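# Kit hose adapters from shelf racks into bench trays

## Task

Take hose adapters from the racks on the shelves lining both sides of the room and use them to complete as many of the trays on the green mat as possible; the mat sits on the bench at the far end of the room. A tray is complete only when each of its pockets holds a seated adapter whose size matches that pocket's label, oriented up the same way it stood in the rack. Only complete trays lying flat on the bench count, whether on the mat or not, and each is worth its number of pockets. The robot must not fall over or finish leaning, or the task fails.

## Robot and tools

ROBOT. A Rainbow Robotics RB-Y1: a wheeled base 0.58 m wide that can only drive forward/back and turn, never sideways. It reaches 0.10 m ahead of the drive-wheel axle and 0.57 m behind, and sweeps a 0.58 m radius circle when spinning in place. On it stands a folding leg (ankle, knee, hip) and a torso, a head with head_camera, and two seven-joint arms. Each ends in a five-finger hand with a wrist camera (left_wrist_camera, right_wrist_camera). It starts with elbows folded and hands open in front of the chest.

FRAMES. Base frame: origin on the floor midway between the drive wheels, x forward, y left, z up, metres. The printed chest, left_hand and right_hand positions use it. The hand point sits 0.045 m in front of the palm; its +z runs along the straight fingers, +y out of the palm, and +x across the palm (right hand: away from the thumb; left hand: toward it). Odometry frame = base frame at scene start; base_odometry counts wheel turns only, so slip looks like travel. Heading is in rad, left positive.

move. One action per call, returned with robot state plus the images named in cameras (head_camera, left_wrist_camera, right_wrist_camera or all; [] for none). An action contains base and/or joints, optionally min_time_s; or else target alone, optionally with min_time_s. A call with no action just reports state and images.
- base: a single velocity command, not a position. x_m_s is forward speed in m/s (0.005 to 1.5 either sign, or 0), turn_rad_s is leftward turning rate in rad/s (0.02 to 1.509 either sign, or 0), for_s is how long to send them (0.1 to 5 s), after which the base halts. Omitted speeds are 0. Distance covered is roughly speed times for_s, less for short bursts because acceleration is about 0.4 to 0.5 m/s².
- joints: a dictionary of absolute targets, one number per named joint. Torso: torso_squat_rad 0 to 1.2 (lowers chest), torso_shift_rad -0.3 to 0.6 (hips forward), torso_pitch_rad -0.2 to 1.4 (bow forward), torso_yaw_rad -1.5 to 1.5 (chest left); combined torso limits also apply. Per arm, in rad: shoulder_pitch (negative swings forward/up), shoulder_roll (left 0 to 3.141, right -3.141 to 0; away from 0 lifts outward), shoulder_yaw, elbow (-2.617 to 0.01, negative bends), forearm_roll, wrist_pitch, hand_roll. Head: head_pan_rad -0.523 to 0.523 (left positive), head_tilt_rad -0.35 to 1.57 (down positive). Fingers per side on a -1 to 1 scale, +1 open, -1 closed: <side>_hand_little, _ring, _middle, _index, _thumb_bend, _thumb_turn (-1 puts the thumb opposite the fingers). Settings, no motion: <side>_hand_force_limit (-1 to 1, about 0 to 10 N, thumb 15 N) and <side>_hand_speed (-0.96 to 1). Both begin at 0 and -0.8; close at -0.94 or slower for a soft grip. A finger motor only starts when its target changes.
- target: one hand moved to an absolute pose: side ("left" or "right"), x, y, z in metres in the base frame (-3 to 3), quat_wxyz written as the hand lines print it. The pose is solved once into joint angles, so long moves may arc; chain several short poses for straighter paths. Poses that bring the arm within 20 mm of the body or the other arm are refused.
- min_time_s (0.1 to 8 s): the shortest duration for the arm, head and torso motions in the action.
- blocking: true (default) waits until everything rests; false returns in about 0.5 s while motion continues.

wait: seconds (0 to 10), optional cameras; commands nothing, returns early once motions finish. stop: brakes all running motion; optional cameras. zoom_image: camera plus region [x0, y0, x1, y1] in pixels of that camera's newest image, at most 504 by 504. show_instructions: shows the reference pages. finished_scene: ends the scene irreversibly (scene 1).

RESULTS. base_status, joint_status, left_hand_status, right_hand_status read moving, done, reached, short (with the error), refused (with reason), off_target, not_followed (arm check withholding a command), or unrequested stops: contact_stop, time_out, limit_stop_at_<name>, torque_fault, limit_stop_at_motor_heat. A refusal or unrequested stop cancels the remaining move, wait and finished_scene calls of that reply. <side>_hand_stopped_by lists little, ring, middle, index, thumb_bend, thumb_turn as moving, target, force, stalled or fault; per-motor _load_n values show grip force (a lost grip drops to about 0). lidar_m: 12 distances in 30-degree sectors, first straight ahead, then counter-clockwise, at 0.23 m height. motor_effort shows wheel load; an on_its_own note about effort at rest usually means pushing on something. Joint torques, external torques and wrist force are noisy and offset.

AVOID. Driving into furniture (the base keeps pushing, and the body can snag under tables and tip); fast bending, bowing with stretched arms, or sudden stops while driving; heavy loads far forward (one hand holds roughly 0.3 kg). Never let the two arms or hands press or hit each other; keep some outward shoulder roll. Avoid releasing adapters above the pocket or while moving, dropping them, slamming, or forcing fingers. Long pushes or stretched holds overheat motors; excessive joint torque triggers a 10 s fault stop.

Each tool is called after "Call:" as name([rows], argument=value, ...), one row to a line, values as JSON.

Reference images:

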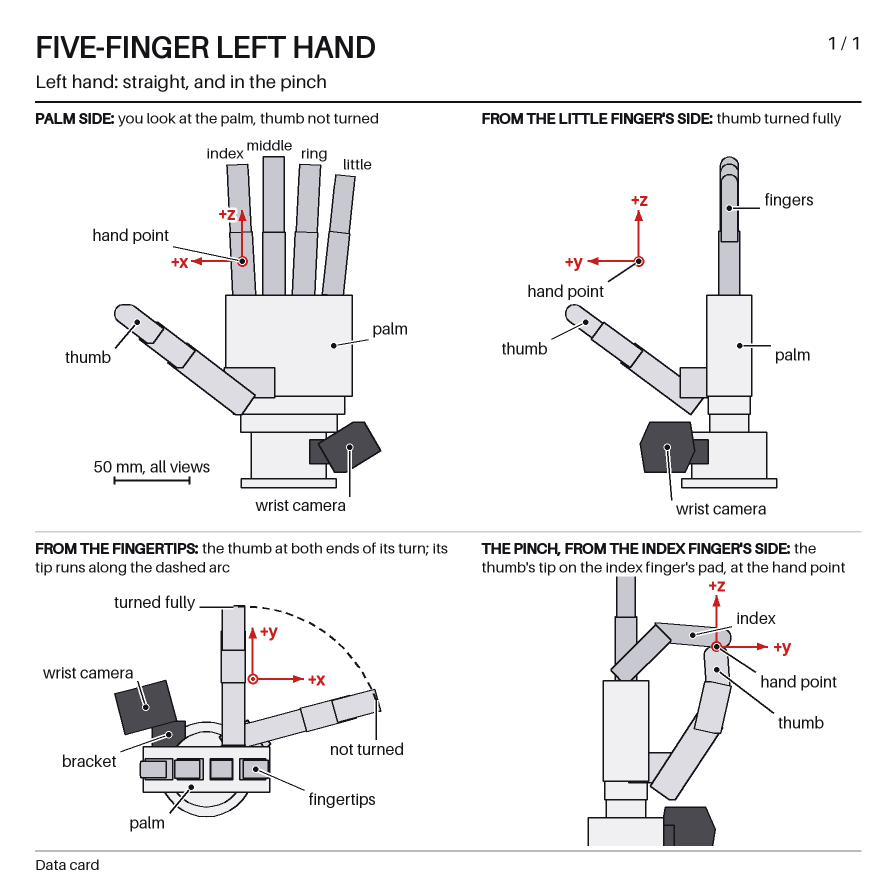

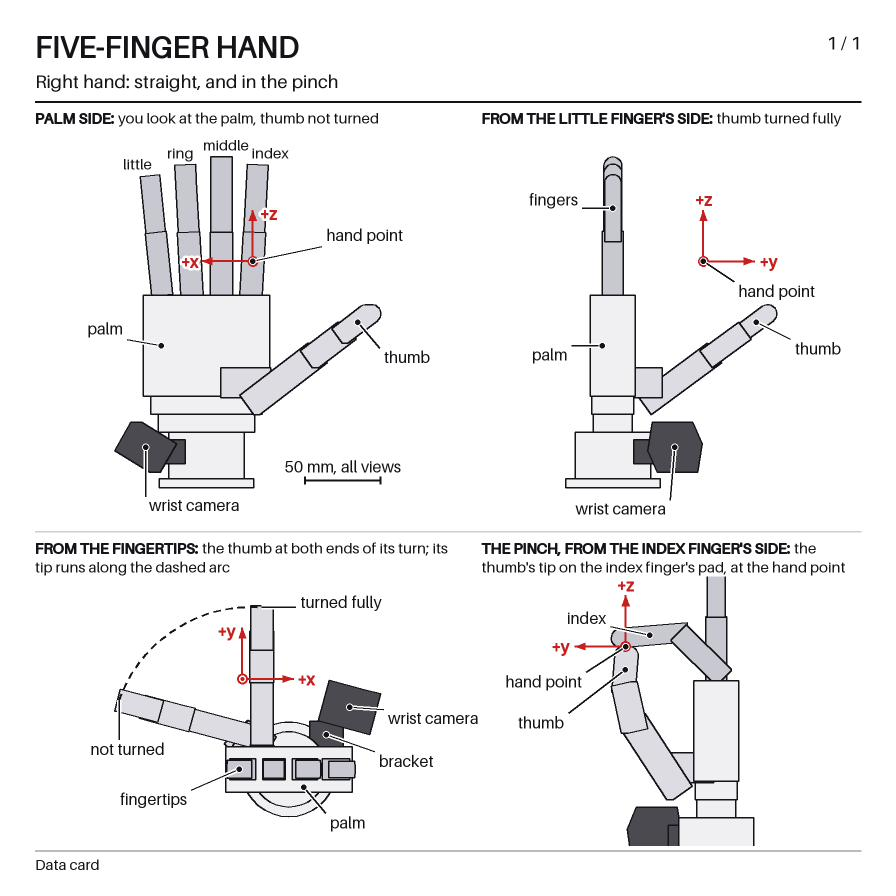

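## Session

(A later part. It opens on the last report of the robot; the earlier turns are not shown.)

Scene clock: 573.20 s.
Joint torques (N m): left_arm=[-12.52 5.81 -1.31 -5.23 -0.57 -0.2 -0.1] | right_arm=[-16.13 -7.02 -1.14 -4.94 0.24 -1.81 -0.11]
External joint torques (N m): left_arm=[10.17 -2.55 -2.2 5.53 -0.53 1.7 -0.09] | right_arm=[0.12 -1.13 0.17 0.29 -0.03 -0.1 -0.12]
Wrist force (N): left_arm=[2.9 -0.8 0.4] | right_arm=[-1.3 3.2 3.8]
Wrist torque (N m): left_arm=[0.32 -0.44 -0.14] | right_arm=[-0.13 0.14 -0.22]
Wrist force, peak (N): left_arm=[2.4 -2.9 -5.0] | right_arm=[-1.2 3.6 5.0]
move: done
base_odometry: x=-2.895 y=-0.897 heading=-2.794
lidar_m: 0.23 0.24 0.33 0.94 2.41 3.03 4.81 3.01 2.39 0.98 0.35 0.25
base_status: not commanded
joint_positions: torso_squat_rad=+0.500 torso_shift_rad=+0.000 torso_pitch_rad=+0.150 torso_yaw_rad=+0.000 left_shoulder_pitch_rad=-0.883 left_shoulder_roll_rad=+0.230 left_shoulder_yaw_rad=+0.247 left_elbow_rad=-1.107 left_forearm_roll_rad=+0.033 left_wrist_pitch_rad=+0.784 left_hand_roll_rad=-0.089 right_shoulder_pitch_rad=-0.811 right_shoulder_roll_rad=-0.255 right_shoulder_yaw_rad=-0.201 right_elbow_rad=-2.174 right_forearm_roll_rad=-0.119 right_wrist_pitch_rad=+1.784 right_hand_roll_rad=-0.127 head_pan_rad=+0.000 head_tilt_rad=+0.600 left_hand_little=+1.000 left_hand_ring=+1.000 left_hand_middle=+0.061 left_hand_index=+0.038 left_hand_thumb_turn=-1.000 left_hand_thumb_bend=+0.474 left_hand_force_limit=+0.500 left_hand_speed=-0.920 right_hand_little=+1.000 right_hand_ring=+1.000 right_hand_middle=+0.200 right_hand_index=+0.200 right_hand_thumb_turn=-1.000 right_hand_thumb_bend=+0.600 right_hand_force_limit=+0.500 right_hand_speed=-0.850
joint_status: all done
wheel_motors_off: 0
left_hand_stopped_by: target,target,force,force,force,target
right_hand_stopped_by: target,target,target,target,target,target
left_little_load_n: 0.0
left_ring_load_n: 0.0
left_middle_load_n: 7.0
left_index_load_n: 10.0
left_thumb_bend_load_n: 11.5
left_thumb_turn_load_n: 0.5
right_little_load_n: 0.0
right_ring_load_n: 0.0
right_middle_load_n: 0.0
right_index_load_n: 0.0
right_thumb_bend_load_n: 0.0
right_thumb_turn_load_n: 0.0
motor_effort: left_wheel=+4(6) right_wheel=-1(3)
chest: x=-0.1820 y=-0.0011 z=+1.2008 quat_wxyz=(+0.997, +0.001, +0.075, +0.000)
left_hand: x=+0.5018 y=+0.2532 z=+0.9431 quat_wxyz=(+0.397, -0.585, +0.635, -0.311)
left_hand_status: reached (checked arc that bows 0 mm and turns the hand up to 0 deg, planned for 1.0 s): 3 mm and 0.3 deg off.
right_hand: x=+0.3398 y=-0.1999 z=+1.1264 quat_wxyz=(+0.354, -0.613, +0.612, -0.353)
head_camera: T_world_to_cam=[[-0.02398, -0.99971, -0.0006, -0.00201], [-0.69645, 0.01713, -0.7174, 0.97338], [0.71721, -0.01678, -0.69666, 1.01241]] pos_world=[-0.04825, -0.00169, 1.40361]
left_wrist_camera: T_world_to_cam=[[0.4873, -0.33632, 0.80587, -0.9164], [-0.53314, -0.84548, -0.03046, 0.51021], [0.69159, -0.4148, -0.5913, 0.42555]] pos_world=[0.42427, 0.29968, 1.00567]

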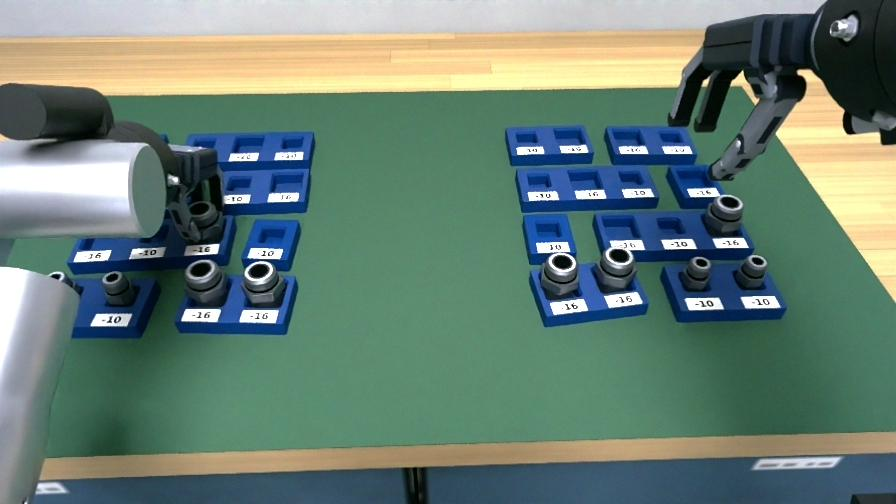

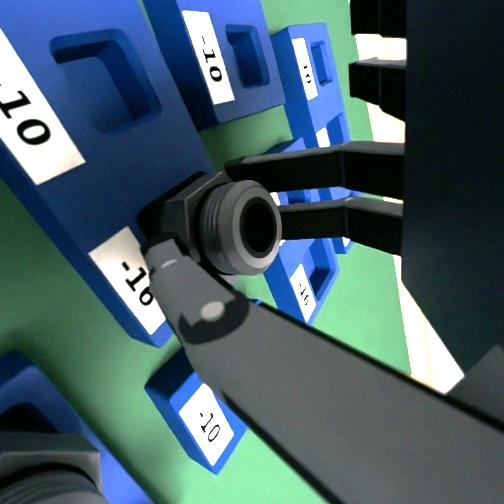

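Call:
move(target={"side": "left", "x": 0.501, "y": 0.2532, "z": 0.944, "quat_wxyz": [0.3955, -0.5862, 0.6356, -0.31]}, min_time_s=0.5)

Call:
move(joints={"left_hand_speed": -0.85, "left_hand_index": 0.2, "left_hand_middle": 0.2, "left_hand_thumb_bend": 0.6}, cameras=["head_camera"])

Call:
zoom_image(camera="head_camera", region=[160, 170, 260, 260])

Scene clock: 574.40 s.
Joint torques (N m): left_arm=[-18.84 8.92 1.28 -10.31 0.02 -0.8 -0.19] | right_arm=[-16.72 -6.92 -1.33 -4.83 0.32 -1.72 -0.07]
External joint torques (N m): left_arm=[3.88 0.56 0.39 0.44 0.05 1.1 -0.18] | right_arm=[-0.47 -1.02 -0.03 0.41 0.05 -0.01 -0.08]
Wrist force (N): left_arm=[3.2 4.9 6.0] | right_arm=[-1.4 3.6 3.4]
Wrist torque (N m): left_arm=[0.38 -0.40 -0.24] | right_arm=[-0.03 0.15 -0.25]
Wrist force, peak (N): left_arm=[3.5 5.4 6.9] | right_arm=[-1.2 3.9 4.5]
move: done
base_odometry: x=-2.895 y=-0.897 heading=-2.794
lidar_m: 0.24 0.24 0.34 0.92 2.40 3.03 4.82 3.00 2.40 0.99 0.34 0.25
base_status: not commanded
joint_positions: torso_squat_rad=+0.500 torso_shift_rad=+0.000 torso_pitch_rad=+0.150 torso_yaw_rad=+0.000 left_shoulder_pitch_rad=-0.885 left_shoulder_roll_rad=+0.231 left_shoulder_yaw_rad=+0.247 left_elbow_rad=-1.112 left_forearm_roll_rad=+0.034 left_wrist_pitch_rad=+0.794 left_hand_roll_rad=-0.089 right_shoulder_pitch_rad=-0.811 right_shoulder_roll_rad=-0.255 right_shoulder_yaw_rad=-0.201 right_elbow_rad=-2.174 right_forearm_roll_rad=-0.119 right_wrist_pitch_rad=+1.784 right_hand_roll_rad=-0.127 head_pan_rad=+0.000 head_tilt_rad=+0.600 left_hand_little=+1.000 left_hand_ring=+1.000 left_hand_middle=+0.061 left_hand_index=+0.038 left_hand_thumb_turn=-1.000 left_hand_thumb_bend=+0.474 left_hand_force_limit=+0.500 left_hand_speed=-0.920 right_hand_little=+1.000 right_hand_ring=+1.000 right_hand_middle=+0.200 right_hand_index=+0.200 right_hand_thumb_turn=-1.000 right_hand_thumb_bend=+0.600 right_hand_force_limit=+0.500 right_hand_speed=-0.850
joint_status: all done
wheel_motors_off: 0
left_hand_stopped_by: target,target,force,force,force,target
right_hand_stopped_by: target,target,target,target,target,target
left_little_load_n: 0.0
left_ring_load_n: 0.0
left_middle_load_n: 7.5
left_index_load_n: 10.0
left_thumb_bend_load_n: 11.5
left_thumb_turn_load_n: 0.5
right_little_load_n: 0.0
right_ring_load_n: 0.0
right_middle_load_n: 0.0
right_index_load_n: 0.0
right_thumb_bend_load_n: 0.0
right_thumb_turn_load_n: 0.0
motor_effort: left_wheel=+1(6) right_wheel=-2(3)
chest: x=-0.1820 y=-0.0011 z=+1.2008 quat_wxyz=(+0.997, +0.001, +0.075, +0.000)
left_hand: x=+0.5012 y=+0.2531 z=+0.9444 quat_wxyz=(+0.396, -0.586, +0.635, -0.310)
left_hand_status: reached (checked arc that bows 0 mm and turns the hand up to 0 deg, planned for 0.5 s): 0 mm and 0.1 deg off.
right_hand: x=+0.3398 y=-0.1999 z=+1.1264 quat_wxyz=(+0.354, -0.613, +0.612, -0.353)
pictures: none

Scene clock: 575.47 s.
Joint torques (N m): left_arm=[-18.73 9.06 0.75 -9.91 0.07 -1.43 -0.21] | right_arm=[-16.48 -6.66 -1.14 -4.81 0.11 -1.67 0]
External joint torques (N m): left_arm=[3.99 0.7 -0.15 0.85 0.11 0.47 -0.2] | right_arm=[-0.23 -0.77 0.17 0.43 -0.17 0.04 -0.01]
Wrist force (N): left_arm=[3.2 6.7 6.3] | right_arm=[-1.0 3.5 4.1]
Wrist torque (N m): left_arm=[0.37 -0.35 -0.25] | right_arm=[-0.09 0.03 -0.18]
Wrist force, peak (N): left_arm=[3.4 7.3 6.0] | right_arm=[-0.5 3.6 5.1]
move: done
base_odometry: x=-2.895 y=-0.897 heading=-2.794
lidar_m: 0.23 0.25 0.34 0.93 2.42 3.02 4.82 3.00 2.39 1.00 0.35 0.25
base_status: not commanded
joint_positions: torso_squat_rad=+0.500 torso_shift_rad=+0.000 torso_pitch_rad=+0.150 torso_yaw_rad=+0.000 left_shoulder_pitch_rad=-0.885 left_shoulder_roll_rad=+0.231 left_shoulder_yaw_rad=+0.247 left_elbow_rad=-1.112 left_forearm_roll_rad=+0.034 left_wrist_pitch_rad=+0.794 left_hand_roll_rad=-0.089 right_shoulder_pitch_rad=-0.811 right_shoulder_roll_rad=-0.255 right_shoulder_yaw_rad=-0.201 right_elbow_rad=-2.174 right_forearm_roll_rad=-0.119 right_wrist_pitch_rad=+1.784 right_hand_roll_rad=-0.127 head_pan_rad=+0.000 head_tilt_rad=+0.600 left_hand_little=+1.000 left_hand_ring=+1.000 left_hand_middle=+0.200 left_hand_index=+0.200 left_hand_thumb_turn=-1.000 left_hand_thumb_bend=+0.600 left_hand_force_limit=+0.500 left_hand_speed=-0.850 right_hand_little=+1.000 right_hand_ring=+1.000 right_hand_middle=+0.200 right_hand_index=+0.200 right_hand_thumb_turn=-1.000 right_hand_thumb_bend=+0.600 right_hand_force_limit=+0.500 right_hand_speed=-0.850
joint_status: all done
wheel_motors_off: 0
left_hand_stopped_by: target,target,target,target,target,target
right_hand_stopped_by: target,target,target,target,target,target
left_little_load_n: 0.0
left_ring_load_n: 0.0
left_middle_load_n: 0.0
left_index_load_n: 0.0
left_thumb_bend_load_n: 0.0
left_thumb_turn_load_n: 0.0
right_little_load_n: 0.0
right_ring_load_n: 0.0
right_middle_load_n: 0.0
right_index_load_n: 0.0
right_thumb_bend_load_n: 0.5
right_thumb_turn_load_n: 0.0
motor_effort: left_wheel=+2(5) right_wheel=-1(2)
chest: x=-0.1820 y=-0.0011 z=+1.2008 quat_wxyz=(+0.997, +0.001, +0.075, +0.000)
left_hand: x=+0.5012 y=+0.2531 z=+0.9444 quat_wxyz=(+0.396, -0.586, +0.635, -0.310)
right_hand: x=+0.3398 y=-0.1999 z=+1.1264 quat_wxyz=(+0.354, -0.613, +0.612, -0.353)
head_camera: T_world_to_cam=[[-0.02398, -0.99971, -0.0006, -0.00201], [-0.69645, 0.01713, -0.7174, 0.97338], [0.71721, -0.01678, -0.69666, 1.01241]] pos_world=[-0.04825, -0.00169, 1.40361]

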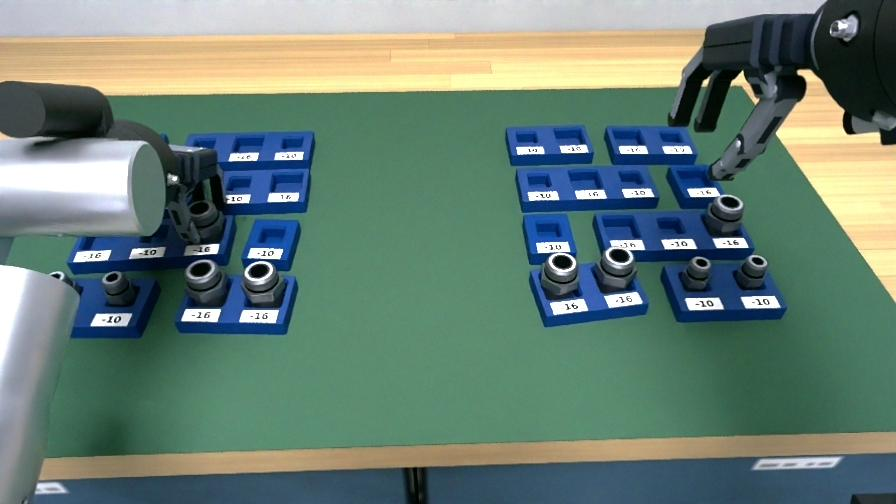

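Scaled by 5.040 from the camera's image (finer frame: 1280x720).

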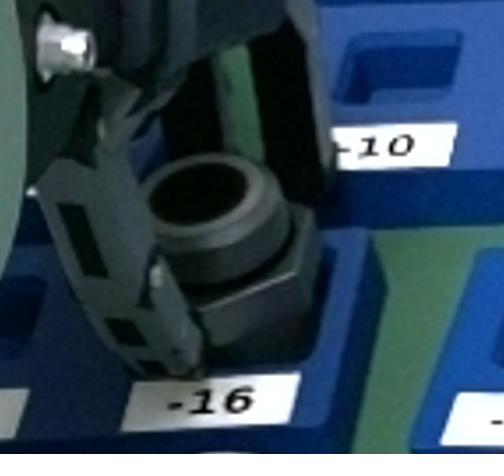

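Call:
move(joints={"left_hand_thumb_bend": 0.68, "left_hand_index": 0.24, "left_hand_middle": 0.24})

Call:
move(target={"side": "left", "x": 0.5, "y": 0.2535, "z": 0.98, "quat_wxyz": [0.3955, -0.5862, 0.6356, -0.31]}, min_time_s=1.2, cameras=["head_camera"])

Call:
zoom_image(camera="head_camera", region=[160, 170, 260, 260])

Scene clock: 576.67 s.
Joint torques (N m): left_arm=[-18.85 8.7 0.52 -10.03 0.14 -1.4 -0.15] | right_arm=[-16.52 -7.03 -1.15 -4.61 0.25 -1.76 -0.13]
External joint torques (N m): left_arm=[3.87 0.34 -0.37 0.72 0.17 0.51 -0.14] | right_arm=[-0.27 -1.14 0.15 0.63 -0.03 -0.05 -0.13]
Wrist force (N): left_arm=[3.2 6.7 6.2] | right_arm=[-1.4 4.1 3.6]
Wrist torque (N m): left_arm=[0.36 -0.36 -0.25] | right_arm=[0.02 0.15 -0.23]
Wrist force, peak (N): left_arm=[3.4 7.0 6.6] | right_arm=[-0.9 4.0 4.7]
move: done
base_odometry: x=-2.895 y=-0.897 heading=-2.794
lidar_m: 0.24 0.25 0.33 0.94 2.42 3.02 4.82 2.99 2.40 0.97 0.34 0.24
base_status: not commanded
joint_positions: torso_squat_rad=+0.500 torso_shift_rad=+0.000 torso_pitch_rad=+0.150 torso_yaw_rad=+0.000 left_shoulder_pitch_rad=-0.885 left_shoulder_roll_rad=+0.231 left_shoulder_yaw_rad=+0.247 left_elbow_rad=-1.112 left_forearm_roll_rad=+0.034 left_wrist_pitch_rad=+0.794 left_hand_roll_rad=-0.089 right_shoulder_pitch_rad=-0.811 right_shoulder_roll_rad=-0.255 right_shoulder_yaw_rad=-0.201 right_elbow_rad=-2.174 right_forearm_roll_rad=-0.119 right_wrist_pitch_rad=+1.784 right_hand_roll_rad=-0.127 head_pan_rad=+0.000 head_tilt_rad=+0.600 left_hand_little=+1.000 left_hand_ring=+1.000 left_hand_middle=+0.240 left_hand_index=+0.240 left_hand_thumb_turn=-1.000 left_hand_thumb_bend=+0.680 left_hand_force_limit=+0.500 left_hand_speed=-0.850 right_hand_little=+1.000 right_hand_ring=+1.000 right_hand_middle=+0.200 right_hand_index=+0.200 right_hand_thumb_turn=-1.000 right_hand_thumb_bend=+0.600 right_hand_force_limit=+0.500 right_hand_speed=-0.850
joint_status: all done
wheel_motors_off: 0
left_hand_stopped_by: target,target,target,target,target,target
right_hand_stopped_by: target,target,target,target,target,target
left_little_load_n: 0.0
left_ring_load_n: 0.0
left_middle_load_n: 0.0
left_index_load_n: 0.0
left_thumb_bend_load_n: 0.0
left_thumb_turn_load_n: 0.0
right_little_load_n: 0.0
right_ring_load_n: 0.0
right_middle_load_n: 0.0
right_index_load_n: 0.0
right_thumb_bend_load_n: 0.0
right_thumb_turn_load_n: 0.0
motor_effort: left_wheel=+3(6) right_wheel=-2(3)
chest: x=-0.1820 y=-0.0011 z=+1.2008 quat_wxyz=(+0.997, +0.001, +0.075, +0.000)
left_hand: x=+0.5012 y=+0.2531 z=+0.9444 quat_wxyz=(+0.396, -0.586, +0.635, -0.310)
right_hand: x=+0.3398 y=-0.1999 z=+1.1264 quat_wxyz=(+0.354, -0.613, +0.612, -0.353)
pictures: none

Scene clock: 578.20 s.
Joint torques (N m): left_arm=[-20.84 9.71 2.19 -11.25 0.2 -1.39 -0.32] | right_arm=[-16.54 -6.82 -1.01 -4.57 0.17 -1.65 0.01]
External joint torques (N m): left_arm=[2.05 1.14 1.2 -0.69 0.25 0.51 -0.3] | right_arm=[-0.29 -0.92 0.3 0.67 -0.1 0.06 0.01]
Wrist force (N): left_arm=[3.6 6.8 6.2] | right_arm=[-1.2 3.1 4.0]
Wrist torque (N m): left_arm=[0.37 -0.42 -0.33] | right_arm=[-0.16 0.09 -0.23]
Wrist force, peak (N): left_arm=[3.6 6.8 6.5] | right_arm=[-1.6 4.1 4.7]
move: done
base_odometry: x=-2.895 y=-0.897 heading=-2.794
lidar_m: 0.23 0.24 0.33 0.94 2.42 3.01 4.82 3.00 2.39 0.99 0.35 0.25
base_status: not commanded
joint_positions: torso_squat_rad=+0.500 torso_shift_rad=+0.000 torso_pitch_rad=+0.150 torso_yaw_rad=+0.000 left_shoulder_pitch_rad=-0.913 left_shoulder_roll_rad=+0.247 left_shoulder_yaw_rad=+0.251 left_elbow_rad=-1.195 left_forearm_roll_rad=+0.041 left_wrist_pitch_rad=+0.910 left_hand_roll_rad=-0.090 right_shoulder_pitch_rad=-0.811 right_shoulder_roll_rad=-0.255 right_shoulder_yaw_rad=-0.201 right_elbow_rad=-2.174 right_forearm_roll_rad=-0.119 right_wrist_pitch_rad=+1.784 right_hand_roll_rad=-0.127 head_pan_rad=+0.000 head_tilt_rad=+0.600 left_hand_little=+1.000 left_hand_ring=+1.000 left_hand_middle=+0.240 left_hand_index=+0.240 left_hand_thumb_turn=-1.000 left_hand_thumb_bend=+0.680 left_hand_force_limit=+0.500 left_hand_speed=-0.850 right_hand_little=+1.000 right_hand_ring=+1.000 right_hand_middle=+0.200 right_hand_index=+0.200 right_hand_thumb_turn=-1.000 right_hand_thumb_bend=+0.600 right_hand_force_limit=+0.500 right_hand_speed=-0.850
joint_status: all done
wheel_motors_off: 0
left_hand_stopped_by: target,target,target,target,target,target
right_hand_stopped_by: target,target,target,target,target,target
left_little_load_n: 0.0
left_ring_load_n: 0.0
left_middle_load_n: 0.0
left_index_load_n: 0.0
left_thumb_bend_load_n: 0.0
left_thumb_turn_load_n: 0.0
right_little_load_n: 0.0
right_ring_load_n: 0.0
right_middle_load_n: 0.0
right_index_load_n: 0.0
right_thumb_bend_load_n: 0.0
right_thumb_turn_load_n: 0.0
motor_effort: left_wheel=+3(6) right_wheel=-3(3)
chest: x=-0.1819 y=-0.0011 z=+1.2008 quat_wxyz=(+0.997, +0.001, +0.075, +0.000)
left_hand: x=+0.5004 y=+0.2533 z=+0.9798 quat_wxyz=(+0.395, -0.586, +0.636, -0.310)
left_hand_status: reached (checked arc that bows 1 mm and turns the hand up to 0 deg, planned for 1.2 s): 0 mm and 0.0 deg off.
right_hand: x=+0.3398 y=-0.1999 z=+1.1264 quat_wxyz=(+0.354, -0.613, +0.612, -0.353)
head_camera: T_world_to_cam=[[-0.02398, -0.99971, -0.0006, -0.00201], [-0.6965, 0.01713, -0.71735, 0.9733], [0.71716, -0.01678, -0.69671, 1.01248]] pos_world=[-0.04825, -0.00169, 1.40361]

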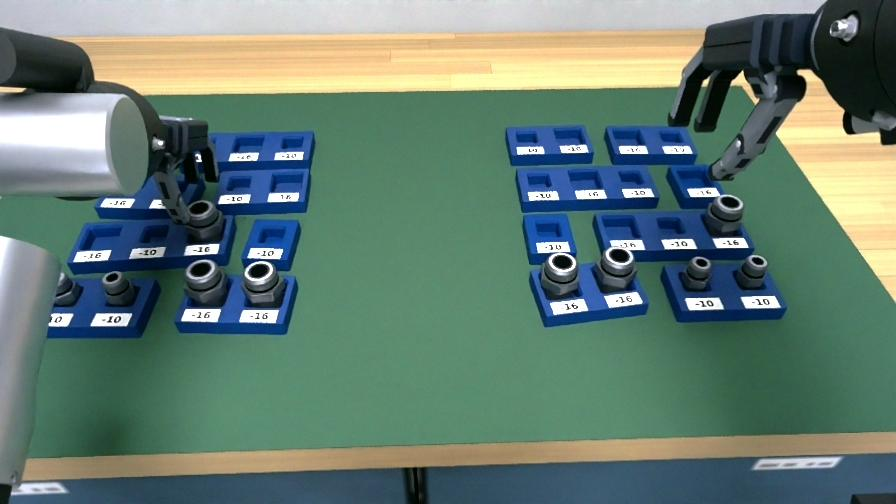

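Scaled by 5.040 from the camera's image (finer frame: 1280x720).

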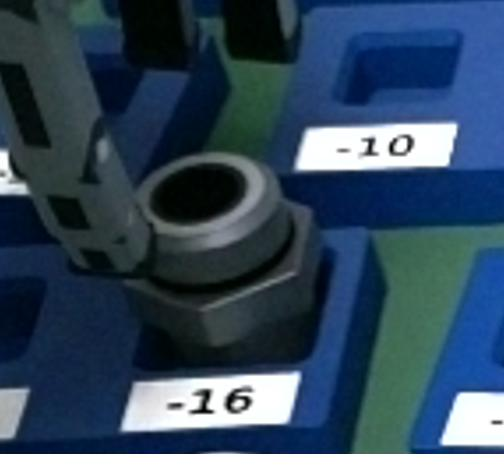

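Call:
move(target={"side": "left", "x": 0.45, "y": 0.27, "z": 1.06, "quat_wxyz": [0.3536, -0.6124, 0.6124, -0.3536]}, min_time_s=1)

Call:
move(joints={"left_shoulder_pitch_rad": -0.807, "left_shoulder_roll_rad": 0.25, "left_shoulder_yaw_rad": 0.212, "left_elbow_rad": -2.176, "left_forearm_roll_rad": 0.12, "left_wrist_pitch_rad": 1.781, "left_hand_roll_rad": 0.118, "left_hand_thumb_bend": 0.6, "left_hand_index": 0.2, "left_hand_middle": 0.2}, base={"x_m_s": -0.3, "for_s": 0.833}, min_time_s=1)

Call:
move(base={"turn_rad_s": -0.4017, "for_s": 1.0})

Call:
move(base={"x_m_s": -0.9377, "for_s": 3.0})

Call:
move(base={"turn_rad_s": 0.8995, "for_s": 2.2}, joints={"torso_squat_rad": 0.8}, min_time_s=2)

Scene clock: 580.57 s.
Joint torques (N m): left_arm=[-17.09 9.86 1.81 -9.78 0.3 -1.8 0.05] | right_arm=[-16.49 -6.94 -1.1 -4.9 0.25 -1.72 -0.02]
External joint torques (N m): left_arm=[3.82 0.41 0.66 -0.56 0.1 0.09 0.06] | right_arm=[-0.24 -1.04 0.2 0.34 -0.02 -0.01 -0.02]
Wrist force (N): left_arm=[2.5 6.8 6.3] | right_arm=[-0.7 3.7 3.8]
Wrist torque (N m): left_arm=[0.34 -0.29 -0.26] | right_arm=[-0.08 0.01 -0.21]
Wrist force, peak (N): left_arm=[3.4 7.1 6.6] | right_arm=[-1.3 4.5 3.8]
move: done
base_odometry: x=-2.895 y=-0.897 heading=-2.794
lidar_m: 0.23 0.24 0.34 0.93 2.42 3.01 4.82 2.99 2.38 1.00 0.35 0.24
base_status: not commanded
joint_positions: torso_squat_rad=+0.500 torso_shift_rad=+0.000 torso_pitch_rad=+0.150 torso_yaw_rad=+0.000 left_shoulder_pitch_rad=-0.859 left_shoulder_roll_rad=+0.310 left_shoulder_yaw_rad=+0.355 left_elbow_rad=-1.575 left_forearm_roll_rad=+0.216 left_wrist_pitch_rad=+1.274 left_hand_roll_rad=-0.089 right_shoulder_pitch_rad=-0.811 right_shoulder_roll_rad=-0.255 right_shoulder_yaw_rad=-0.201 right_elbow_rad=-2.174 right_forearm_roll_rad=-0.119 right_wrist_pitch_rad=+1.784 right_hand_roll_rad=-0.127 head_pan_rad=+0.000 head_tilt_rad=+0.600 left_hand_little=+1.000 left_hand_ring=+1.000 left_hand_middle=+0.240 left_hand_index=+0.240 left_hand_thumb_turn=-1.000 left_hand_thumb_bend=+0.680 left_hand_force_limit=+0.500 left_hand_speed=-0.850 right_hand_little=+1.000 right_hand_ring=+1.000 right_hand_middle=+0.200 right_hand_index=+0.200 right_hand_thumb_turn=-1.000 right_hand_thumb_bend=+0.600 right_hand_force_limit=+0.500 right_hand_speed=-0.850
joint_status: all done
wheel_motors_off: 0
left_hand_stopped_by: target,target,target,target,target,target
right_hand_stopped_by: target,target,target,target,target,target
left_little_load_n: 0.0
left_ring_load_n: 0.0
left_middle_load_n: 0.0
left_index_load_n: 0.0
left_thumb_bend_load_n: 0.0
left_thumb_turn_load_n: 0.0
right_little_load_n: 0.0
right_ring_load_n: 0.0
right_middle_load_n: 0.0
right_index_load_n: 0.0
right_thumb_bend_load_n: 0.0
right_thumb_turn_load_n: 0.0
motor_effort: left_wheel=+5(6) right_wheel=-2(3)
chest: x=-0.1819 y=-0.0011 z=+1.2008 quat_wxyz=(+0.997, +0.001, +0.075, +0.000)
left_hand: x=+0.4502 y=+0.2699 z=+1.0603 quat_wxyz=(+0.354, -0.612, +0.612, -0.354)
left_hand_status: reached (checked arc that bows 12 mm and turns the hand up to 8 deg, planned for 1.0 s): 0 mm and 0.0 deg off.
right_hand: x=+0.3398 y=-0.1999 z=+1.1264 quat_wxyz=(+0.353, -0.613, +0.612, -0.353)
pictures: none

Scene clock: 582.60 s.
Joint torques (N m): left_arm=[-14.74 5.7 1.01 -5.59 -0.26 -1.72 0.01] | right_arm=[-16.71 -6.84 -1.48 -4.78 0.16 -1.57 -0.04]
External joint torques (N m): left_arm=[2.44 -0.29 -0.57 0.13 -0.06 0.17 0.02] | right_arm=[-0.46 -0.94 -0.18 0.46 -0.11 0.14 -0.04]
Wrist force (N): left_arm=[2.6 6.8 6.3] | right_arm=[-1.3 3.5 3.5]
Wrist torque (N m): left_arm=[0.33 -0.33 -0.23] | right_arm=[-0.07 0.15 -0.22]
Wrist force, peak (N): left_arm=[3.1 8.2 6.1] | right_arm=[-1.3 4.0 4.8]
move: done
base_odometry: x=-2.660 y=-0.812 heading=-2.793
lidar_m: 0.48 0.51 0.69 2.33 2.42 2.84 4.57 2.80 2.39 2.30 0.70 0.50
base_status: done (sent for 0.83 of 0.83 s)
joint_positions: torso_squat_rad=+0.500 torso_shift_rad=+0.000 torso_pitch_rad=+0.150 torso_yaw_rad=+0.000 left_shoulder_pitch_rad=-0.807 left_shoulder_roll_rad=+0.250 left_shoulder_yaw_rad=+0.212 left_elbow_rad=-2.176 left_forearm_roll_rad=+0.120 left_wrist_pitch_rad=+1.781 left_hand_roll_rad=+0.118 right_shoulder_pitch_rad=-0.811 right_shoulder_roll_rad=-0.255 right_shoulder_yaw_rad=-0.201 right_elbow_rad=-2.174 right_forearm_roll_rad=-0.119 right_wrist_pitch_rad=+1.784 right_hand_roll_rad=-0.127 head_pan_rad=+0.000 head_tilt_rad=+0.600 left_hand_little=+1.000 left_hand_ring=+1.000 left_hand_middle=+0.200 left_hand_index=+0.200 left_hand_thumb_turn=-1.000 left_hand_thumb_bend=+0.600 left_hand_force_limit=+0.500 left_hand_speed=-0.850 right_hand_little=+1.000 right_hand_ring=+1.000 right_hand_middle=+0.200 right_hand_index=+0.200 right_hand_thumb_turn=-1.000 right_hand_thumb_bend=+0.600 right_hand_force_limit=+0.500 right_hand_speed=-0.850
joint_status: all done
wheel_motors_off: 0
left_hand_stopped_by: target,target,target,target,target,target
right_hand_stopped_by: target,target,target,target,target,target
left_little_load_n: 0.0
left_ring_load_n: 0.0
left_middle_load_n: 0.0
left_index_load_n: 0.0
left_thumb_bend_load_n: 0.0
left_thumb_turn_load_n: 0.0
right_little_load_n: 0.0
right_ring_load_n: 0.0
right_middle_load_n: 0.0
right_index_load_n: 0.0
right_thumb_bend_load_n: 0.0
right_thumb_turn_load_n: 0.0
motor_effort: left_wheel=+10(42) right_wheel=-4(21)
chest: x=-0.1819 y=-0.0011 z=+1.2008 quat_wxyz=(+0.997, +0.001, +0.075, +0.000)
left_hand: x=+0.3399 y=+0.1999 z=+1.1269 quat_wxyz=(+0.354, -0.612, +0.612, -0.354)
right_hand: x=+0.3399 y=-0.1999 z=+1.1263 quat_wxyz=(+0.353, -0.613, +0.612, -0.353)
pictures: none

Scene clock: 584.73 s.
Joint torques (N m): left_arm=[-13.66 6.3 0.88 -5.57 -0.18 -1.72 0.03] | right_arm=[-16.85 -6.7 -1.08 -4.77 0.32 -1.68 -0.09]
External joint torques (N m): left_arm=[3.53 0.31 -0.69 0.16 0.01 0.16 0.04] | right_arm=[-0.6 -0.81 0.22 0.47 0.05 0.03 -0.1]
Wrist force (N): left_arm=[2.6 6.7 6.6] | right_arm=[-1.0 3.4 3.7]
Wrist torque (N m): left_arm=[0.31 -0.33 -0.23] | right_arm=[-0.08 0.06 -0.20]
Wrist force, peak (N): left_arm=[2.7 6.9 6.6] | right_arm=[-1.4 4.1 4.5]
move: done
base_odometry: x=-2.659 y=-0.812 heading=+3.089
lidar_m: 0.50 0.48 0.53 0.80 2.32 2.54 3.56 4.58 2.80 2.32 1.36 0.63
base_status: done (sent for 1 of 1 s)
joint_positions: torso_squat_rad=+0.500 torso_shift_rad=+0.000 torso_pitch_rad=+0.150 torso_yaw_rad=+0.000 left_shoulder_pitch_rad=-0.807 left_shoulder_roll_rad=+0.250 left_shoulder_yaw_rad=+0.212 left_elbow_rad=-2.176 left_forearm_roll_rad=+0.120 left_wrist_pitch_rad=+1.781 left_hand_roll_rad=+0.118 right_shoulder_pitch_rad=-0.811 right_shoulder_roll_rad=-0.255 right_shoulder_yaw_rad=-0.201 right_elbow_rad=-2.174 right_forearm_roll_rad=-0.119 right_wrist_pitch_rad=+1.784 right_hand_roll_rad=-0.127 head_pan_rad=+0.000 head_tilt_rad=+0.600 left_hand_little=+1.000 left_hand_ring=+1.000 left_hand_middle=+0.200 left_hand_index=+0.200 left_hand_thumb_turn=-1.000 left_hand_thumb_bend=+0.600 left_hand_force_limit=+0.500 left_hand_speed=-0.850 right_hand_little=+1.000 right_hand_ring=+1.000 right_hand_middle=+0.200 right_hand_index=+0.200 right_hand_thumb_turn=-1.000 right_hand_thumb_bend=+0.600 right_hand_force_limit=+0.500 right_hand_speed=-0.850
joint_status: not commanded
wheel_motors_off: 0
left_hand_stopped_by: target,target,target,target,target,target
right_hand_stopped_by: target,target,target,target,target,target
left_little_load_n: 0.0
left_ring_load_n: 0.0
left_middle_load_n: 0.0
left_index_load_n: 0.0
left_thumb_bend_load_n: 0.0
left_thumb_turn_load_n: 0.0
right_little_load_n: 0.0
right_ring_load_n: 0.0
right_middle_load_n: 0.0
right_index_load_n: 0.0
right_thumb_bend_load_n: 0.0
right_thumb_turn_load_n: 0.0
motor_effort: left_wheel=+10(37) right_wheel=+1(21)
chest: x=-0.1819 y=-0.0011 z=+1.2008 quat_wxyz=(+0.997, +0.001, +0.075, +0.000)
left_hand: x=+0.3399 y=+0.1999 z=+1.1269 quat_wxyz=(+0.354, -0.612, +0.612, -0.354)
right_hand: x=+0.3399 y=-0.1999 z=+1.1263 quat_wxyz=(+0.353, -0.613, +0.612, -0.353)
pictures: none

Scene clock: 590.17 s.
Joint torques (N m): left_arm=[-13.69 5.55 0.52 -5.93 -0.51 -1.64 -0.08] | right_arm=[-16.46 -6.92 -1.21 -4.83 0.17 -1.7 -0.04]
External joint torques (N m): left_arm=[3.49 -0.45 -1.05 -0.2 -0.32 0.25 -0.07] | right_arm=[-0.21 -1.02 0.09 0.41 -0.1 0.01 -0.04]
Wrist force (N): left_arm=[2.4 6.6 6.3] | right_arm=[-1.5 3.8 3.1]
Wrist torque (N m): left_arm=[0.32 -0.30 -0.24] | right_arm=[0.03 0.14 -0.22]
Wrist force, peak (N): left_arm=[2.6 7.0 6.8] | right_arm=[-0.9 4.5 4.6]
move: done
base_odometry: x=+0.150 y=-0.961 heading=+3.088
lidar_m: 3.10 3.07 1.56 0.92 1.00 0.91 1.57 2.00 2.16 3.01 3.02 3.67
base_status: done (sent for 3 of 3 s)
joint_positions: torso_squat_rad=+0.500 torso_shift_rad=+0.000 torso_pitch_rad=+0.150 torso_yaw_rad=+0.000 left_shoulder_pitch_rad=-0.807 left_shoulder_roll_rad=+0.250 left_shoulder_yaw_rad=+0.212 left_elbow_rad=-2.176 left_forearm_roll_rad=+0.120 left_wrist_pitch_rad=+1.781 left_hand_roll_rad=+0.118 right_shoulder_pitch_rad=-0.811 right_shoulder_roll_rad=-0.255 right_shoulder_yaw_rad=-0.201 right_elbow_rad=-2.174 right_forearm_roll_rad=-0.119 right_wrist_pitch_rad=+1.784 right_hand_roll_rad=-0.127 head_pan_rad=+0.000 head_tilt_rad=+0.600 left_hand_little=+1.000 left_hand_ring=+1.000 left_hand_middle=+0.200 left_hand_index=+0.200 left_hand_thumb_turn=-1.000 left_hand_thumb_bend=+0.600 left_hand_force_limit=+0.500 left_hand_speed=-0.850 right_hand_little=+1.000 right_hand_ring=+1.000 right_hand_middle=+0.200 right_hand_index=+0.200 right_hand_thumb_turn=-1.000 right_hand_thumb_bend=+0.600 right_hand_force_limit=+0.500 right_hand_speed=-0.850
joint_status: not commanded
wheel_motors_off: 0
left_hand_stopped_by: target,target,target,target,target,target
right_hand_stopped_by: target,target,target,target,target,target
left_little_load_n: 0.0
left_ring_load_n: -0.5
left_middle_load_n: 0.0
left_index_load_n: 0.0
left_thumb_bend_load_n: 0.0
left_thumb_turn_load_n: 0.0
right_little_load_n: 0.0
right_ring_load_n: 0.0
right_middle_load_n: 0.0
right_index_load_n: 0.0
right_thumb_bend_load_n: 0.0
right_thumb_turn_load_n: 0.0
motor_effort: left_wheel=-7(44) right_wheel=+5(25)
chest: x=-0.1818 y=-0.0011 z=+1.2008 quat_wxyz=(+0.997, +0.001, +0.075, +0.000)
left_hand: x=+0.3399 y=+0.1999 z=+1.1269 quat_wxyz=(+0.354, -0.612, +0.612, -0.354)
right_hand: x=+0.3399 y=-0.1999 z=+1.1263 quat_wxyz=(+0.353, -0.613, +0.612, -0.353)
pictures: none

Scene clock: 594.50 s.
Joint torques (N m): left_arm=[-13.96 5.6 0.72 -5.84 -0.61 -1.75 0.1] | right_arm=[-16.7 -6.74 -1.51 -4.69 0.26 -1.56 -0.01]
External joint torques (N m): left_arm=[3.22 -0.4 -0.86 -0.12 -0.42 0.13 0.1] | right_arm=[-0.45 -0.85 -0.2 0.55 -0.01 0.15 -0.01]
Wrist force (N): left_arm=[2.6 6.6 6.5] | right_arm=[-1.1 3.0 3.9]
Wrist torque (N m): left_arm=[0.29 -0.34 -0.23] | right_arm=[-0.16 0.05 -0.25]
Wrist force, peak (N): left_arm=[2.7 6.9 6.9] | right_arm=[-0.9 3.6 5.0]
move: done
base_odometry: x=+0.150 y=-0.961 heading=-1.217
lidar_m: 1.01 0.91 1.44 1.98 2.06 2.84 3.03 3.55 3.20 3.08 1.75 0.93
base_status: done (sent for 2.2 of 2.2 s)
joint_positions: torso_squat_rad=+0.800 torso_shift_rad=+0.000 torso_pitch_rad=+0.150 torso_yaw_rad=+0.000 left_shoulder_pitch_rad=-0.807 left_shoulder_roll_rad=+0.250 left_shoulder_yaw_rad=+0.212 left_elbow_rad=-2.176 left_forearm_roll_rad=+0.120 left_wrist_pitch_rad=+1.781 left_hand_roll_rad=+0.118 right_shoulder_pitch_rad=-0.811 right_shoulder_roll_rad=-0.255 right_shoulder_yaw_rad=-0.201 right_elbow_rad=-2.174 right_forearm_roll_rad=-0.119 right_wrist_pitch_rad=+1.784 right_hand_roll_rad=-0.127 head_pan_rad=+0.000 head_tilt_rad=+0.600 left_hand_little=+1.000 left_hand_ring=+1.000 left_hand_middle=+0.200 left_hand_index=+0.200 left_hand_thumb_turn=-1.000 left_hand_thumb_bend=+0.600 left_hand_force_limit=+0.500 left_hand_speed=-0.850 right_hand_little=+1.000 right_hand_ring=+1.000 right_hand_middle=+0.200 right_hand_index=+0.200 right_hand_thumb_turn=-1.000 right_hand_thumb_bend=+0.600 right_hand_force_limit=+0.500 right_hand_speed=-0.850
joint_status: all done
wheel_motors_off: 0
left_hand_stopped_by: target,target,target,target,target,target
right_hand_stopped_by: target,target,target,target,target,target
left_little_load_n: 0.0
left_ring_load_n: 0.0
left_middle_load_n: 0.0
left_index_load_n: 0.0
left_thumb_bend_load_n: 0.0
left_thumb_turn_load_n: 0.0
right_little_load_n: -0.5
right_ring_load_n: 0.0
right_middle_load_n: 0.0
right_index_load_n: 0.0
right_thumb_bend_load_n: 0.0
right_thumb_turn_load_n: 0.0
motor_effort: left_wheel=+5(34) right_wheel=+3(21)
chest: x=-0.1819 y=-0.0010 z=+1.0742 quat_wxyz=(+0.997, +0.001, +0.075, +0.000)
left_hand: x=+0.3399 y=+0.2000 z=+1.0003 quat_wxyz=(+0.354, -0.612, +0.612, -0.354)
right_hand: x=+0.3398 y=-0.1998 z=+0.9997 quat_wxyz=(+0.353, -0.613, +0.612, -0.353)
pictures: none

Call:
move(base={"x_m_s": 0.5, "for_s": 1.16}, cameras=["head_camera"])

Call:
zoom_image(camera="head_camera", region=[380, 130, 660, 290])

Scene clock: 597.33 s.
Joint torques (N m): left_arm=[-14.03 5.79 0.86 -5.9 -0.35 -1.57 0.19] | right_arm=[-16.66 -6.83 -1.21 -4.9 0.21 -1.61 -0.11]
External joint torques (N m): left_arm=[3.15 -0.21 -0.71 -0.17 -0.15 0.31 0.2] | right_arm=[-0.41 -0.94 0.09 0.35 -0.06 0.1 -0.11]
Wrist force (N): left_arm=[2.6 6.8 6.4] | right_arm=[-1.3 3.9 3.7]
Wrist torque (N m): left_arm=[0.31 -0.32 -0.22] | right_arm=[0.00 0.12 -0.23]
Wrist force, peak (N): left_arm=[2.5 6.9 7.1] | right_arm=[-1.5 3.4 4.9]
move: done
base_odometry: x=+0.352 y=-1.508 heading=-1.217
lidar_m: 0.42 0.45 0.47 1.36 2.07 2.82 3.59 4.14 3.20 2.51 0.51 0.67
base_status: done (sent for 1.17 of 1.17 s)
joint_positions: torso_squat_rad=+0.800 torso_shift_rad=+0.000 torso_pitch_rad=+0.150 torso_yaw_rad=+0.000 left_shoulder_pitch_rad=-0.807 left_shoulder_roll_rad=+0.250 left_shoulder_yaw_rad=+0.212 left_elbow_rad=-2.176 left_forearm_roll_rad=+0.120 left_wrist_pitch_rad=+1.781 left_hand_roll_rad=+0.118 right_shoulder_pitch_rad=-0.811 right_shoulder_roll_rad=-0.255 right_shoulder_yaw_rad=-0.201 right_elbow_rad=-2.174 right_forearm_roll_rad=-0.119 right_wrist_pitch_rad=+1.784 right_hand_roll_rad=-0.127 head_pan_rad=+0.000 head_tilt_rad=+0.600 left_hand_little=+1.000 left_hand_ring=+1.000 left_hand_middle=+0.200 left_hand_index=+0.200 left_hand_thumb_turn=-1.000 left_hand_thumb_bend=+0.600 left_hand_force_limit=+0.500 left_hand_speed=-0.850 right_hand_little=+1.000 right_hand_ring=+1.000 right_hand_middle=+0.200 right_hand_index=+0.200 right_hand_thumb_turn=-1.000 right_hand_thumb_bend=+0.600 right_hand_force_limit=+0.500 right_hand_speed=-0.850
joint_status: not commanded
wheel_motors_off: 0
left_hand_stopped_by: target,target,target,target,target,target
right_hand_stopped_by: target,target,target,target,target,target
left_little_load_n: 0.0
left_ring_load_n: 0.0
left_middle_load_n: 0.0
left_index_load_n: 0.0
left_thumb_bend_load_n: 0.0
left_thumb_turn_load_n: 0.0
right_little_load_n: 0.0
right_ring_load_n: 0.0
right_middle_load_n: 0.0
right_index_load_n: 0.0
right_thumb_bend_load_n: 0.0
right_thumb_turn_load_n: 0.0
motor_effort: left_wheel=-1(43) right_wheel=-1(28)
chest: x=-0.1817 y=-0.0010 z=+1.0742 quat_wxyz=(+0.997, +0.001, +0.075, +0.000)
left_hand: x=+0.3400 y=+0.2001 z=+1.0001 quat_wxyz=(+0.354, -0.612, +0.612, -0.354)
right_hand: x=+0.3400 y=-0.1998 z=+0.9996 quat_wxyz=(+0.353, -0.613, +0.612, -0.353)
head_camera: T_world_to_cam=[[-0.02391, -0.99971, -0.00052, -0.00197], [-0.69681, 0.01703, -0.71706, 0.88223], [0.71686, -0.01678, -0.69702, 0.92437]] pos_world=[-0.04795, -0.00149, 1.2769]

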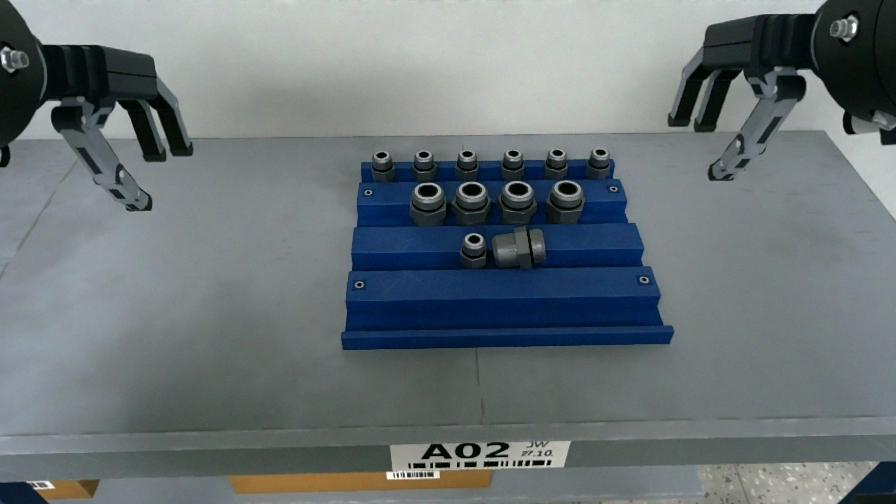

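Scaled by 1.800 from the camera's image (finer frame: 1280x720).

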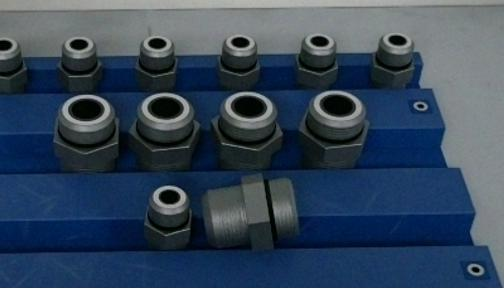

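Call:
zoom_image(camera="head_camera", region=[400, 165, 600, 235])

Scaled by 2.520 from the camera's image (finer frame: 1280x720).

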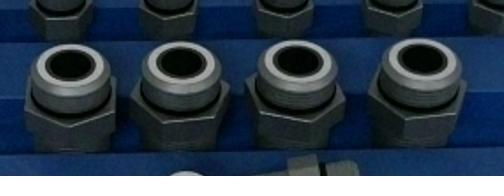

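Call:
move(target={"side": "left", "x": 0.4709, "y": -0.0029, "z": 0.97, "quat_wxyz": [0.3536, -0.6124, 0.6124, -0.3536]}, min_time_s=1.5)

Call:
move(target={"side": "left", "x": 0.4709, "y": -0.0029, "z": 0.877, "quat_wxyz": [0.3536, -0.6124, 0.6124, -0.3536]}, min_time_s=1.5, cameras=["head_camera", "left_wrist_camera"])

Call:
zoom_image(camera="left_wrist_camera", region=[50, 80, 330, 330])

Scene clock: 600.87 s.
Joint torques (N m): left_arm=[-19.66 4.99 1.21 -8.53 -0.9 -1.34 0.09] | right_arm=[-16.55 -6.74 -1.2 -4.88 0.15 -1.59 -0.09]
External joint torques (N m): left_arm=[3.96 0.82 -0.8 0.77 -0.11 0.33 0.09] | right_arm=[-0.3 -0.85 0.1 0.36 -0.12 0.12 -0.1]
Wrist force (N): left_arm=[2.6 7.0 6.4] | right_arm=[-1.8 3.0 4.1]
Wrist torque (N m): left_arm=[0.36 -0.32 -0.26] | right_arm=[-0.21 0.16 -0.28]
Wrist force, peak (N): left_arm=[2.3 6.9 7.3] | right_arm=[-1.5 4.1 4.4]
move: done
base_odometry: x=+0.352 y=-1.508 heading=-1.217
lidar_m: 0.43 0.45 0.47 1.36 2.06 2.83 3.58 4.14 3.20 2.51 0.51 0.66
base_status: not commanded
joint_positions: torso_squat_rad=+0.800 torso_shift_rad=+0.000 torso_pitch_rad=+0.150 torso_yaw_rad=+0.000 left_shoulder_pitch_rad=-1.250 left_shoulder_roll_rad=+0.009 left_shoulder_yaw_rad=-0.098 left_elbow_rad=-1.223 left_forearm_roll_rad=-0.219 left_wrist_pitch_rad=+1.282 left_hand_roll_rad=+0.502 right_shoulder_pitch_rad=-0.811 right_shoulder_roll_rad=-0.255 right_shoulder_yaw_rad=-0.201 right_elbow_rad=-2.174 right_forearm_roll_rad=-0.119 right_wrist_pitch_rad=+1.784 right_hand_roll_rad=-0.127 head_pan_rad=+0.000 head_tilt_rad=+0.600 left_hand_little=+1.000 left_hand_ring=+1.000 left_hand_middle=+0.200 left_hand_index=+0.200 left_hand_thumb_turn=-1.000 left_hand_thumb_bend=+0.600 left_hand_force_limit=+0.500 left_hand_speed=-0.850 right_hand_little=+1.000 right_hand_ring=+1.000 right_hand_middle=+0.200 right_hand_index=+0.200 right_hand_thumb_turn=-1.000 right_hand_thumb_bend=+0.600 right_hand_force_limit=+0.500 right_hand_speed=-0.850
joint_status: all done
wheel_motors_off: 0
left_hand_stopped_by: target,target,target,target,target,target
right_hand_stopped_by: target,target,target,target,target,target
left_little_load_n: 0.0
left_ring_load_n: 0.0
left_middle_load_n: 0.0
left_index_load_n: 0.0
left_thumb_bend_load_n: 0.5
left_thumb_turn_load_n: 0.0
right_little_load_n: 0.0
right_ring_load_n: 0.0
right_middle_load_n: 0.0
right_index_load_n: 0.0
right_thumb_bend_load_n: 0.0
right_thumb_turn_load_n: 0.0
motor_effort: left_wheel=+0(5) right_wheel=-2(2)
chest: x=-0.1817 y=-0.0010 z=+1.0742 quat_wxyz=(+0.997, +0.001, +0.075, +0.000)
left_hand: x=+0.4709 y=-0.0031 z=+0.9704 quat_wxyz=(+0.354, -0.612, +0.612, -0.354)
left_hand_status: reached (checked arc that bows 37 mm and turns the hand up to 7 deg, planned for 1.5 s): 0 mm and 0.1 deg off.
right_hand: x=+0.3400 y=-0.1998 z=+0.9996 quat_wxyz=(+0.353, -0.613, +0.612, -0.353)
pictures: none

Scene clock: 602.70 s.
Joint torques (N m): left_arm=[-18.71 1.16 0.93 -9.22 -1.04 -1.43 0.29] | right_arm=[-16.55 -6.65 -0.85 -4.97 0.17 -1.69 -0.1]
External joint torques (N m): left_arm=[4.14 -1.12 -1.22 0.76 -0.17 0.13 0.29] | right_arm=[-0.3 -0.75 0.46 0.27 -0.1 0.02 -0.11]
Wrist force (N): left_arm=[2.3 6.8 6.3] | right_arm=[-0.5 3.7 4.5]
Wrist torque (N m): left_arm=[0.35 -0.27 -0.27] | right_arm=[-0.07 -0.07 -0.17]
Wrist force, peak (N): left_arm=[2.8 7.1 6.6] | right_arm=[-1.1 4.4 4.5]
move: done
base_odometry: x=+0.352 y=-1.508 heading=-1.217
lidar_m: 0.42 0.45 0.47 1.36 2.06 2.83 3.59 4.15 3.20 2.51 0.51 0.67
base_status: not commanded
joint_positions: torso_squat_rad=+0.800 torso_shift_rad=+0.000 torso_pitch_rad=+0.150 torso_yaw_rad=+0.000 left_shoulder_pitch_rad=-1.076 left_shoulder_roll_rad=+0.000 left_shoulder_yaw_rad=-0.200 left_elbow_rad=-1.165 left_forearm_roll_rad=-0.277 left_wrist_pitch_rad=+1.082 left_hand_roll_rad=+0.615 right_shoulder_pitch_rad=-0.811 right_shoulder_roll_rad=-0.255 right_shoulder_yaw_rad=-0.201 right_elbow_rad=-2.174 right_forearm_roll_rad=-0.119 right_wrist_pitch_rad=+1.784 right_hand_roll_rad=-0.127 head_pan_rad=+0.000 head_tilt_rad=+0.600 left_hand_little=+1.000 left_hand_ring=+1.000 left_hand_middle=+0.200 left_hand_index=+0.200 left_hand_thumb_turn=-1.000 left_hand_thumb_bend=+0.600 left_hand_force_limit=+0.500 left_hand_speed=-0.850 right_hand_little=+1.000 right_hand_ring=+1.000 right_hand_middle=+0.200 right_hand_index=+0.200 right_hand_thumb_turn=-1.000 right_hand_thumb_bend=+0.600 right_hand_force_limit=+0.500 right_hand_speed=-0.850
joint_status: all done
wheel_motors_off: 0
left_hand_stopped_by: target,target,target,target,target,target
right_hand_stopped_by: target,target,target,target,target,target
left_little_load_n: 0.0
left_ring_load_n: 0.0
left_middle_load_n: 0.0
left_index_load_n: 0.0
left_thumb_bend_load_n: 0.0
left_thumb_turn_load_n: 0.0
right_little_load_n: 0.0
right_ring_load_n: 0.0
right_middle_load_n: 0.0
right_index_load_n: 0.0
right_thumb_bend_load_n: 0.0
right_thumb_turn_load_n: 0.0
motor_effort: left_wheel=-2(5) right_wheel=-2(2)
chest: x=-0.1817 y=-0.0010 z=+1.0742 quat_wxyz=(+0.997, +0.001, +0.075, +0.000)
left_hand: x=+0.4706 y=-0.0026 z=+0.8777 quat_wxyz=(+0.354, -0.612, +0.612, -0.354)
left_hand_status: reached (checked arc that bows 4 mm and turns the hand up to 1 deg, planned for 1.5 s): 1 mm and 0.1 deg off.
right_hand: x=+0.3400 y=-0.1998 z=+0.9996 quat_wxyz=(+0.353, -0.613, +0.612, -0.353)
head_camera: T_world_to_cam=[[-0.02391, -0.99971, -0.00052, -0.00197], [-0.69676, 0.01703, -0.71711, 0.8823], [0.71691, -0.01678, -0.69696, 0.9243]] pos_world=[-0.04795, -0.00149, 1.27691]
left_wrist_camera: T_world_to_cam=[[0.48969, -0.22058, 0.84353, -0.96847], [-0.53371, -0.84087, 0.08995, 0.16987], [0.68946, -0.49425, -0.52949, 0.24883]] pos_world=[0.39335, 0.0522, 0.93341]

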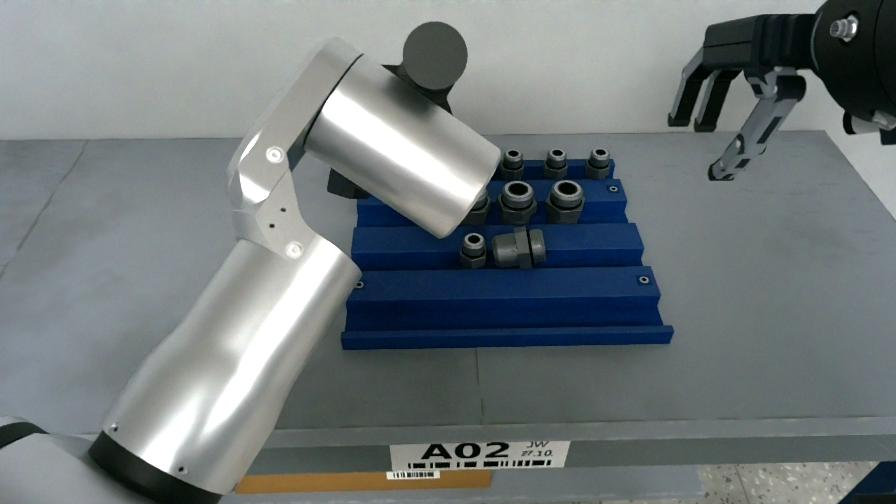

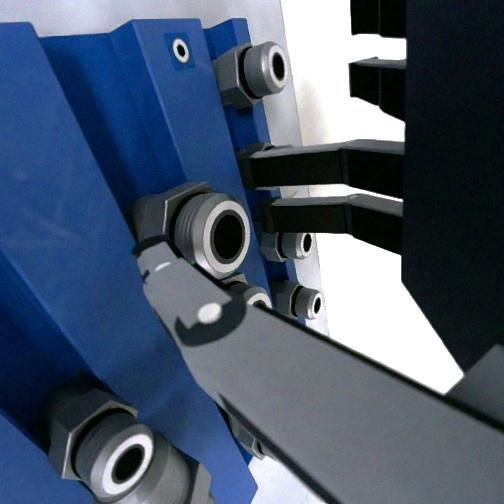

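Scaled by 1.800 from the camera's image (finer frame: 720x720).

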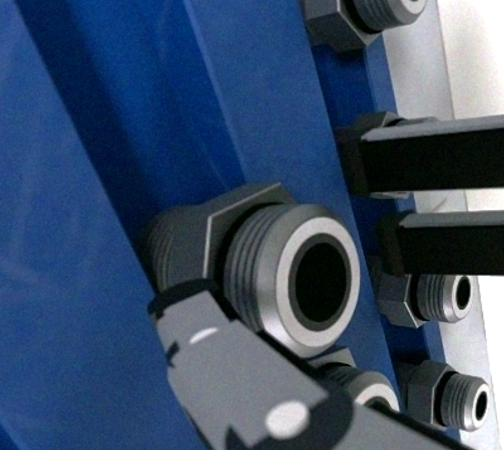

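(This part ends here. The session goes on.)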